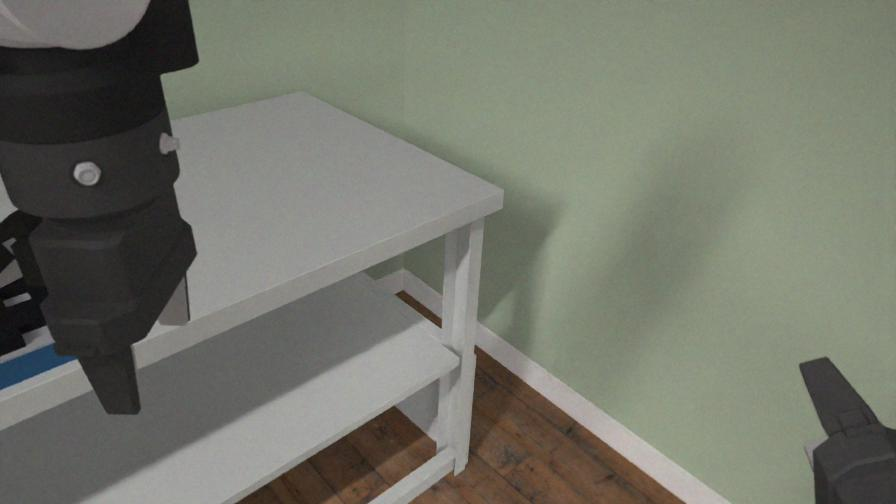

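Scene clock: 453.40 s.
Joint torques (N m): left_arm=[-19.05 7.5 9.29 1.8 0.19 -0.03 0.06] | right_arm=[-5.93 -5.78 -3.88 -9.12 0.17 -1.89 0.08]
External joint torques (N m): left_arm=[1.21 0.28 -0.55 -0.42 0.17 0.04 0.06] | right_arm=[0.52 0.32 0.5 1.37 -0.07 0.02 0.03]
Wrist force (N): left_arm=[-1.7 0.4 -9.3] | right_arm=[-3.2 13.4 -6.2]
Wrist torque (N m): left_arm=[-0.08 -0.42 -0.21] | right_arm=[-0.28 0.57 0.47]
Wrist force, peak (N): left_arm=[-1.8 0.1 -9.8] | right_arm=[-3.5 13.8 -6.6]
move: done
base_odometry: x=-1.628 y=+0.422 heading=-2.551
lidar_m: 1.35 0.85 1.07 3.01 3.52 3.74 3.51 1.78 1.28 1.23 1.14 1.10
base_status: done (sent for 1.8 of 1.8 s)
joint_positions: torso_squat_rad=+0.350 torso_shift_rad=+0.150 torso_pitch_rad=+0.000 torso_yaw_rad=+0.000 left_shoulder_pitch_rad=-1.613 left_shoulder_roll_rad=+1.063 left_shoulder_yaw_rad=-1.343 left_elbow_rad=-1.472 left_forearm_roll_rad=+1.829 left_wrist_pitch_rad=+1.581 left_hand_roll_rad=+0.796 left_gripper_m=+0.080 right_shoulder_pitch_rad=+0.300 right_shoulder_roll_rad=-0.350 right_shoulder_yaw_rad=-0.002 right_elbow_rad=-2.000 right_forearm_roll_rad=+0.040 right_wrist_pitch_rad=+0.020 right_hand_roll_rad=+0.012 right_gripper_m=+0.099 head_pan_rad=+0.000 head_tilt_rad=+0.600
joint_status: not commanded
wheel_motors_off: 0
motor_effort: left_wheel=-1(25) right_wheel=+2(24)
contact_limits: left_gripper_m 600 mA
chest: x=-0.1298 y=-0.0007 z=+1.2401 quat_wxyz=(+1.000, +0.000, +0.000, +0.000) (m; base frame)
left_hand: x=+0.2984 y=+0.1999 z=+1.1700 quat_wxyz=(+1.000, +0.000, +0.000, +0.000) (m; base frame)
right_hand: x=+0.3054 y=-0.3059 z=+1.0899 quat_wxyz=(+0.653, -0.136, -0.730, +0.146) (m; base frame)
pictures: head_camera
camera_calibration:
head_camera: T_world_to_cam=[[0.0154753, -0.998762, 0.0472853, -0.0689154], [-0.531361, -0.0482751, -0.845769, 1.21962], [0.847004, -0.012037, -0.53145, 0.795614], [0, 0, 0, 1]] pos_world=[-0.0247645, -0.000375993, 1.4576]

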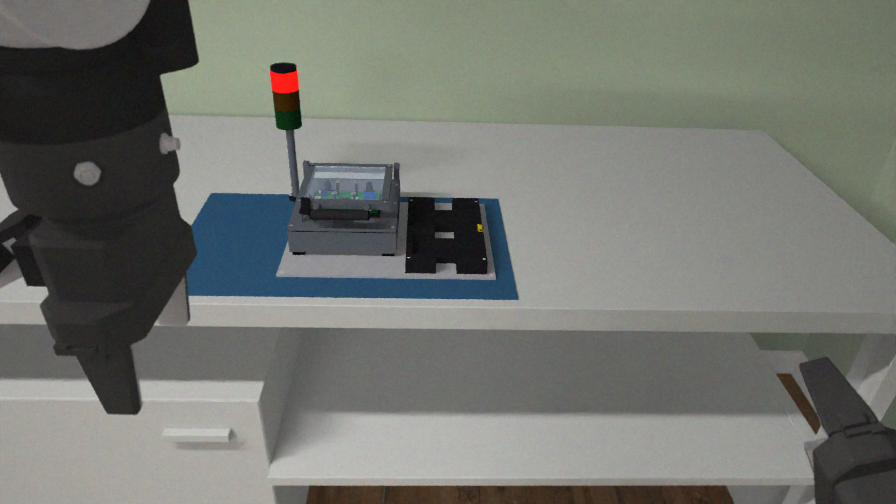

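{"op": "move", "data": {
  "base": {"turn_rad_s":-0.15,"for_s":0.77},
  "cameras": []
}}

{"op": "move", "data": {
  "base": {"x_m_s":0.2,"for_s":2.6},
  "joints": {"head_tilt_rad":0.85},
  "cameras": []
}}

{"op": "move", "data": {
  "base": {"turn_rad_s":0.15,"for_s":1.13},
  "cameras": ["head_camera"]
}}

Scene clock: 465.43 s.
Joint torques (N m): left_arm=[-18.96 7.32 9.1 1.93 0.18 0.04 0.06] | right_arm=[-5.99 -5.96 -4.01 -8.97 0.16 -1.81 0.03]
External joint torques (N m): left_arm=[1.3 0.1 -0.74 -0.28 0.15 0.1 0.06] | right_arm=[0.46 0.15 0.37 1.52 -0.07 0.1 -0.02]
Wrist force (N): left_arm=[-1.8 0.4 -9.5] | right_arm=[-3.2 13.8 -6.3]
Wrist torque (N m): left_arm=[-0.07 -0.42 -0.22] | right_arm=[-0.33 0.57 0.48]
Wrist force, peak (N): left_arm=[-2.0 0.5 -9.8] | right_arm=[-3.0 14.1 -6.4]
move: done
base_odometry: x=-1.628 y=+0.422 heading=-2.666
lidar_m: 1.44 0.84 0.97 2.57 3.44 3.85 3.54 2.03 1.34 1.21 1.22 1.10
base_status: done (sent for 0.77 of 0.77 s)
joint_positions: torso_squat_rad=+0.350 torso_shift_rad=+0.150 torso_pitch_rad=+0.000 torso_yaw_rad=+0.000 left_shoulder_pitch_rad=-1.613 left_shoulder_roll_rad=+1.063 left_shoulder_yaw_rad=-1.343 left_elbow_rad=-1.472 left_forearm_roll_rad=+1.829 left_wrist_pitch_rad=+1.581 left_hand_roll_rad=+0.796 left_gripper_m=+0.080 right_shoulder_pitch_rad=+0.300 right_shoulder_roll_rad=-0.350 right_shoulder_yaw_rad=-0.002 right_elbow_rad=-2.000 right_forearm_roll_rad=+0.040 right_wrist_pitch_rad=+0.020 right_hand_roll_rad=+0.012 right_gripper_m=+0.099 head_pan_rad=+0.000 head_tilt_rad=+0.600
joint_status: not commanded
wheel_motors_off: 0
motor_effort: left_wheel=+0(16) right_wheel=-4(15)
contact_limits: left_gripper_m 600 mA
chest: x=-0.1298 y=-0.0007 z=+1.2401 quat_wxyz=(+1.000, +0.000, +0.000, +0.000) (m; base frame)
left_hand: x=+0.2984 y=+0.1999 z=+1.1700 quat_wxyz=(+1.000, +0.000, +0.000, +0.000) (m; base frame)
right_hand: x=+0.3054 y=-0.3059 z=+1.0899 quat_wxyz=(+0.653, -0.136, -0.730, +0.146) (m; base frame)
pictures: none
No camera images: "cameras" was empty.

Scene clock: 468.90 s.
Joint torques (N m): left_arm=[-19.09 7.24 9.32 1.79 0.09 0.01 0.1] | right_arm=[-6 -5.87 -4.16 -9.05 0.16 -1.87 -0.04]
External joint torques (N m): left_arm=[1.18 0.03 -0.52 -0.43 0.07 0.07 0.1] | right_arm=[0.45 0.24 0.22 1.45 -0.08 0.04 -0.09]
Wrist force (N): left_arm=[-1.6 0.4 -9.6] | right_arm=[-3.2 13.6 -6.3]
Wrist torque (N m): left_arm=[-0.08 -0.40 -0.23] | right_arm=[-0.32 0.56 0.46]
Wrist force, peak (N): left_arm=[-1.4 0.6 -10.1] | right_arm=[-3.4 13.9 -6.5]
move: done
base_odometry: x=-2.090 y=+0.183 heading=-2.665
lidar_m: 0.92 0.62 0.45 0.69 3.50 4.38 4.06 1.92 1.27 1.14 0.75 0.93
base_status: done (sent for 2.6 of 2.6 s)
joint_positions: torso_squat_rad=+0.350 torso_shift_rad=+0.150 torso_pitch_rad=+0.000 torso_yaw_rad=+0.000 left_shoulder_pitch_rad=-1.613 left_shoulder_roll_rad=+1.063 left_shoulder_yaw_rad=-1.343 left_elbow_rad=-1.472 left_forearm_roll_rad=+1.829 left_wrist_pitch_rad=+1.581 left_hand_roll_rad=+0.796 left_gripper_m=+0.080 right_shoulder_pitch_rad=+0.300 right_shoulder_roll_rad=-0.350 right_shoulder_yaw_rad=-0.002 right_elbow_rad=-2.000 right_forearm_roll_rad=+0.040 right_wrist_pitch_rad=+0.020 right_hand_roll_rad=+0.012 right_gripper_m=+0.099 head_pan_rad=+0.000 head_tilt_rad=+0.850
joint_status: all done
wheel_motors_off: 0
motor_effort: left_wheel=+2(30) right_wheel=-5(23)
contact_limits: left_gripper_m 600 mA
chest: x=-0.1297 y=-0.0007 z=+1.2401 quat_wxyz=(+1.000, +0.000, +0.000, +0.000) (m; base frame)
left_hand: x=+0.2984 y=+0.1999 z=+1.1700 quat_wxyz=(+1.000, +0.000, +0.000, +0.000) (m; base frame)
right_hand: x=+0.3054 y=-0.3059 z=+1.0899 quat_wxyz=(+0.653, -0.136, -0.730, +0.146) (m; base frame)
pictures: none
No camera images: "cameras" was empty.

Scene clock: 470.63 s.
Joint torques (N m): left_arm=[-18.9 7.34 9.29 1.94 0.2 0.05 0.15] | right_arm=[-6.04 -5.92 -3.84 -9.07 0.08 -1.88 0.01]
External joint torques (N m): left_arm=[1.36 0.12 -0.56 -0.27 0.17 0.11 0.15] | right_arm=[0.41 0.18 0.53 1.42 -0.15 0.03 -0.04]
Wrist force (N): left_arm=[-1.6 0.6 -9.6] | right_arm=[-3.4 13.5 -6.4]
Wrist torque (N m): left_arm=[-0.10 -0.41 -0.22] | right_arm=[-0.29 0.54 0.47]
Wrist force, peak (N): left_arm=[-1.9 0.5 -9.8] | right_arm=[-3.4 13.8 -6.8]
move: done
base_odometry: x=-2.090 y=+0.183 heading=-2.495
lidar_m: 0.92 0.50 0.45 0.99 3.64 4.14 3.90 1.59 1.20 1.16 0.75 0.96
base_status: done (sent for 1.13 of 1.13 s)
joint_positions: torso_squat_rad=+0.350 torso_shift_rad=+0.150 torso_pitch_rad=+0.000 torso_yaw_rad=+0.000 left_shoulder_pitch_rad=-1.613 left_shoulder_roll_rad=+1.063 left_shoulder_yaw_rad=-1.343 left_elbow_rad=-1.472 left_forearm_roll_rad=+1.829 left_wrist_pitch_rad=+1.581 left_hand_roll_rad=+0.796 left_gripper_m=+0.080 right_shoulder_pitch_rad=+0.300 right_shoulder_roll_rad=-0.350 right_shoulder_yaw_rad=-0.002 right_elbow_rad=-2.000 right_forearm_roll_rad=+0.040 right_wrist_pitch_rad=+0.020 right_hand_roll_rad=+0.012 right_gripper_m=+0.099 head_pan_rad=+0.000 head_tilt_rad=+0.850
joint_status: not commanded
wheel_motors_off: 0
motor_effort: left_wheel=-2(23) right_wheel=+0(22)
contact_limits: left_gripper_m 600 mA
chest: x=-0.1297 y=-0.0007 z=+1.2401 quat_wxyz=(+1.000, +0.000, +0.000, +0.000) (m; base frame)
left_hand: x=+0.2984 y=+0.1999 z=+1.1700 quat_wxyz=(+1.000, +0.000, +0.000, +0.000) (m; base frame)
right_hand: x=+0.3054 y=-0.3059 z=+1.0899 quat_wxyz=(+0.653, -0.136, -0.730, +0.146) (m; base frame)
pictures: head_camera
camera_calibration:
head_camera: T_world_to_cam=[[0.0269061, -0.998753, 0.0420518, -0.0601657], [-0.724056, -0.0484751, -0.688035, 0.971753], [0.689216, -0.0119356, -0.724458, 1.05649], [0, 0, 0, 1]] pos_world=[-0.0229235, -0.000375097, 1.43651]

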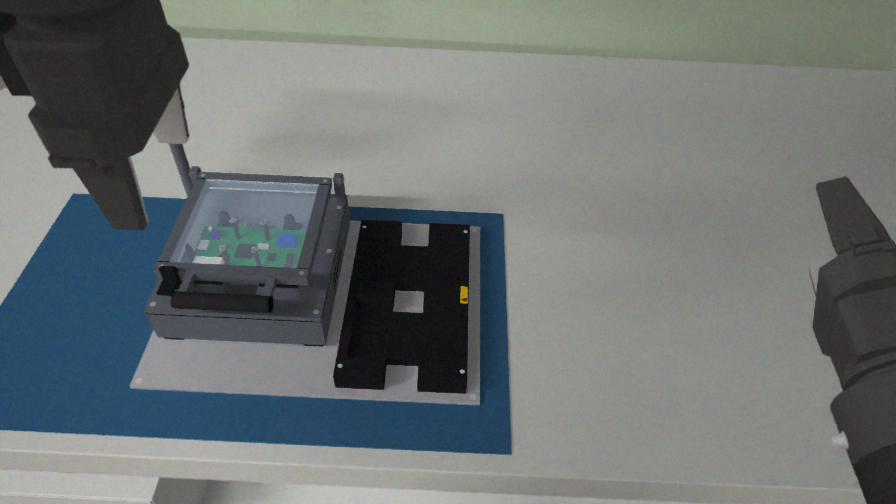

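{"op": "move", "data": {
  "base": {"x_m_s":0.1,"for_s":0.55},
  "joints": {"left_gripper_m":0.0},
  "cameras": []
}}

{"op": "move", "data": {
  "target": {"side":"left","x":0.34,"y":0.27,"z":1.13,"quat_wxyz":[1,0,0,0]},
  "min_time_s": 2,
  "cameras": ["head_camera","left_wrist_camera"]
}}

{"op": "zoom_image", "data": {
  "camera": "left_wrist_camera",
  "region": [260, 60, 400, 200]
}}

Scene clock: 478.70 s.
Joint torques (N m): left_arm=[-19.23 7.33 9.3 1.85 0.17 0 0.12] | right_arm=[-5.92 -6.03 -3.79 -9.01 0.24 -1.86 0.06]
External joint torques (N m): left_arm=[1.03 0.11 -0.55 -0.36 0.14 0.06 0.12] | right_arm=[0.53 0.07 0.59 1.48 0 0.05 0.01]
Wrist force (N): left_arm=[-1.5 0.6 -9.6] | right_arm=[-3.5 13.6 -6.3]
Wrist torque (N m): left_arm=[-0.10 -0.39 -0.21] | right_arm=[-0.31 0.52 0.47]
Wrist force, peak (N): left_arm=[-1.7 0.4 -9.8] | right_arm=[-3.6 13.9 -6.8]
move: done
base_odometry: x=-2.136 y=+0.149 heading=-2.495
lidar_m: 0.86 0.50 0.42 0.91 3.64 4.19 3.94 1.59 1.20 0.76 0.76 0.90
base_status: done (sent for 0.57 of 0.57 s)
joint_positions: torso_squat_rad=+0.350 torso_shift_rad=+0.150 torso_pitch_rad=+0.000 torso_yaw_rad=+0.000 left_shoulder_pitch_rad=-1.613 left_shoulder_roll_rad=+1.063 left_shoulder_yaw_rad=-1.343 left_elbow_rad=-1.472 left_forearm_roll_rad=+1.829 left_wrist_pitch_rad=+1.581 left_hand_roll_rad=+0.796 left_gripper_m=+0.000 right_shoulder_pitch_rad=+0.300 right_shoulder_roll_rad=-0.350 right_shoulder_yaw_rad=-0.002 right_elbow_rad=-2.000 right_forearm_roll_rad=+0.040 right_wrist_pitch_rad=+0.020 right_hand_roll_rad=+0.012 right_gripper_m=+0.099 head_pan_rad=+0.000 head_tilt_rad=+0.850
joint_status: all done
wheel_motors_off: 0
motor_effort: left_wheel=+1(25) right_wheel=-4(28)
contact_limits: left_gripper_m 600 mA
chest: x=-0.1297 y=-0.0007 z=+1.2401 quat_wxyz=(+1.000, +0.000, +0.000, +0.000) (m; base frame)
left_hand: x=+0.2985 y=+0.1999 z=+1.1700 quat_wxyz=(+1.000, +0.000, +0.000, +0.000) (m; base frame)
right_hand: x=+0.3054 y=-0.3059 z=+1.0898 quat_wxyz=(+0.653, -0.136, -0.730, +0.146) (m; base frame)
pictures: none
No camera images: "cameras" was empty.

Scene clock: 481.03 s.
Joint torques (N m): left_arm=[-19.51 6.2 7.93 2.74 0.09 -0.39 -0.28] | right_arm=[-6.04 -6.12 -3.79 -8.97 0.09 -1.73 0.14]
External joint torques (N m): left_arm=[2.13 -2.09 -1.2 0.85 0.07 -0.31 -0.28] | right_arm=[0.41 -0.02 0.59 1.52 -0.15 0.18 0.08]
Wrist force (N): left_arm=[-1.7 0.5 -9.3] | right_arm=[-3.4 13.7 -6.3]
Wrist torque (N m): left_arm=[-0.12 -0.44 -0.20] | right_arm=[-0.34 0.55 0.46]
Wrist force, peak (N): left_arm=[-1.9 0.4 -9.7] | right_arm=[-3.5 13.8 -6.6]
move: done
base_odometry: x=-2.136 y=+0.149 heading=-2.495
lidar_m: 0.87 0.51 0.42 0.91 3.64 4.19 3.94 1.59 1.20 0.78 0.77 0.90
base_status: not commanded
joint_positions: torso_squat_rad=+0.350 torso_shift_rad=+0.150 torso_pitch_rad=+0.000 torso_yaw_rad=+0.000 left_shoulder_pitch_rad=-1.512 left_shoulder_roll_rad=+1.050 left_shoulder_yaw_rad=-1.384 left_elbow_rad=-1.204 left_forearm_roll_rad=+1.781 left_wrist_pitch_rad=+1.523 left_hand_roll_rad=+0.505 left_gripper_m=+0.000 right_shoulder_pitch_rad=+0.300 right_shoulder_roll_rad=-0.350 right_shoulder_yaw_rad=-0.002 right_elbow_rad=-2.000 right_forearm_roll_rad=+0.040 right_wrist_pitch_rad=+0.020 right_hand_roll_rad=+0.012 right_gripper_m=+0.099 head_pan_rad=+0.000 head_tilt_rad=+0.850
joint_status: all done
wheel_motors_off: 0
motor_effort: left_wheel=+0(2) right_wheel=-2(5)
contact_limits: left_gripper_m 600 mA
chest: x=-0.1297 y=-0.0007 z=+1.2401 quat_wxyz=(+1.000, +0.000, +0.000, +0.000) (m; base frame)
left_hand: x=+0.3399 y=+0.2700 z=+1.1303 quat_wxyz=(+1.000, +0.000, -0.001, +0.000) (m; base frame)
left_hand_status: reached (checked arc, planned for 2.0 s): 0 mm and 0.1 deg off.
right_hand: x=+0.3054 y=-0.3059 z=+1.0899 quat_wxyz=(+0.653, -0.136, -0.730, +0.146) (m; base frame)
pictures: head_camera, left_wrist_camera
camera_calibration:
head_camera: T_world_to_cam=[[0.026911, -0.998753, 0.042052, -0.0601658], [-0.724107, -0.0484779, -0.687982, 0.971676], [0.689163, -0.0119358, -0.724508, 1.05656], [0, 0, 0, 1]] pos_world=[-0.0229234, -0.000375087, 1.43651]
left_wrist_camera: T_world_to_cam=[[0.999822, 0.0156596, -0.0105514, -0.333547], [0.0188189, -0.872227, 0.488739, -0.289046], [-0.00154975, -0.48885, -0.872366, 1.18757], [0, 0, 0, 1]] pos_world=[0.340768, 0.333654, 1.17375]

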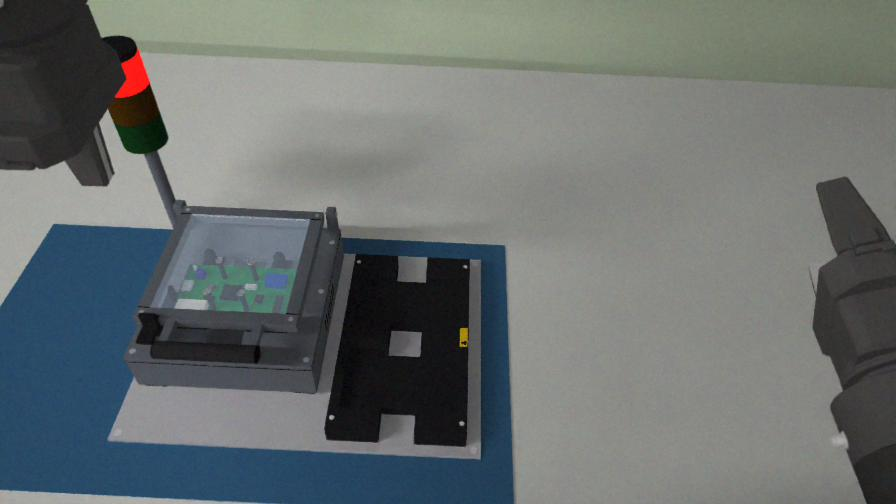

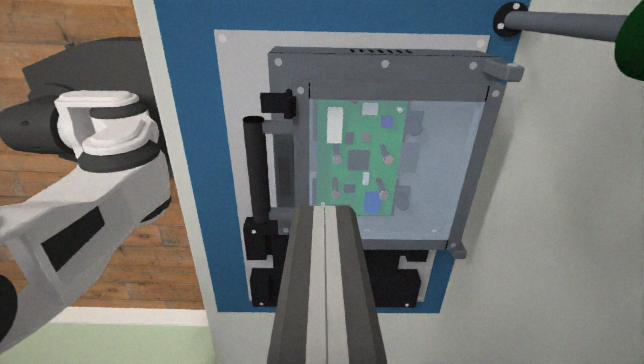

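Scaled by 3.600 from the camera's 644x364 image, which has a finer 920x520 frame.

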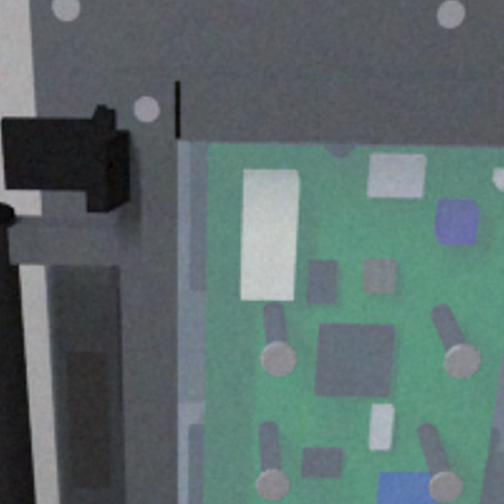

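{"op": "move", "data": {
  "target": {"side":"left","x":0.29,"y":0.27,"z":1.0,"quat_wxyz":[1,0,0,0]},
  "min_time_s": 2.5,
  "cameras": ["left_wrist_camera"]
}}

Scene clock: 489.27 s.
Joint torques (N m): left_arm=[-17.19 9.98 8.66 0.21 0.04 -0.34 0.43] | right_arm=[-5.91 -5.76 -3.93 -9.06 0.2 -1.87 0.04]
External joint torques (N m): left_arm=[2.37 0.87 -0.97 -0.73 0.02 -0.27 0.43] | right_arm=[0.54 0.34 0.45 1.43 -0.04 0.04 -0.01]
Wrist force (N): left_arm=[-1.9 0.6 -9.4] | right_arm=[-3.3 13.6 -6.2]
Wrist torque (N m): left_arm=[-0.15 -0.44 -0.20] | right_arm=[-0.29 0.56 0.48]
Wrist force, peak (N): left_arm=[-1.9 0.6 -9.7] | right_arm=[-3.6 13.9 -6.7]
move: done
base_odometry: x=-2.136 y=+0.149 heading=-2.495
lidar_m: 0.86 0.51 0.41 0.91 3.63 4.20 3.94 1.60 1.20 0.76 0.76 0.89
base_status: not commanded
joint_positions: torso_squat_rad=+0.350 torso_shift_rad=+0.150 torso_pitch_rad=+0.000 torso_yaw_rad=+0.000 left_shoulder_pitch_rad=-1.271 left_shoulder_roll_rad=+1.105 left_shoulder_yaw_rad=-1.474 left_elbow_rad=-1.500 left_forearm_roll_rad=+1.634 left_wrist_pitch_rad=+1.215 left_hand_roll_rad=+0.679 left_gripper_m=+0.000 right_shoulder_pitch_rad=+0.300 right_shoulder_roll_rad=-0.350 right_shoulder_yaw_rad=-0.002 right_elbow_rad=-2.000 right_forearm_roll_rad=+0.040 right_wrist_pitch_rad=+0.020 right_hand_roll_rad=+0.012 right_gripper_m=+0.099 head_pan_rad=+0.000 head_tilt_rad=+0.850
joint_status: all done
wheel_motors_off: 0
motor_effort: left_wheel=+0(2) right_wheel=-4(5)
contact_limits: left_gripper_m 600 mA
chest: x=-0.1297 y=-0.0007 z=+1.2401 quat_wxyz=(+1.000, +0.000, +0.000, +0.000) (m; base frame)
left_hand: x=+0.2897 y=+0.2697 z=+1.0008 quat_wxyz=(+1.000, -0.001, +0.000, -0.001) (m; base frame)
left_hand_status: reached (checked arc, planned for 2.5 s): 1 mm and 0.1 deg off.
right_hand: x=+0.3054 y=-0.3059 z=+1.0899 quat_wxyz=(+0.653, -0.136, -0.730, +0.146) (m; base frame)
pictures: left_wrist_camera
camera_calibration:
left_wrist_camera: T_world_to_cam=[[0.999824, 0.0137772, -0.0127333, -0.281901], [0.0182475, -0.871782, 0.489554, -0.225913], [-0.00435595, -0.4897, -0.87188, 1.07496], [0, 0, 0, 1]] pos_world=[0.290656, 0.333343, 1.04424]

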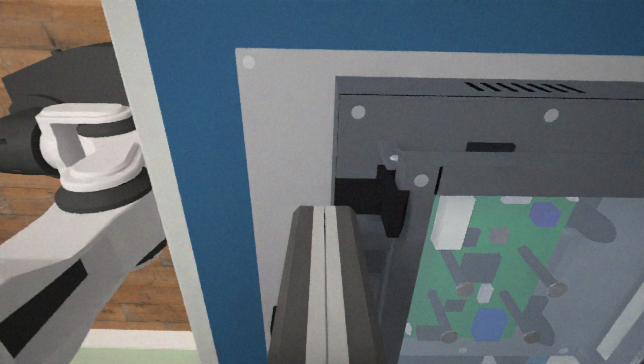

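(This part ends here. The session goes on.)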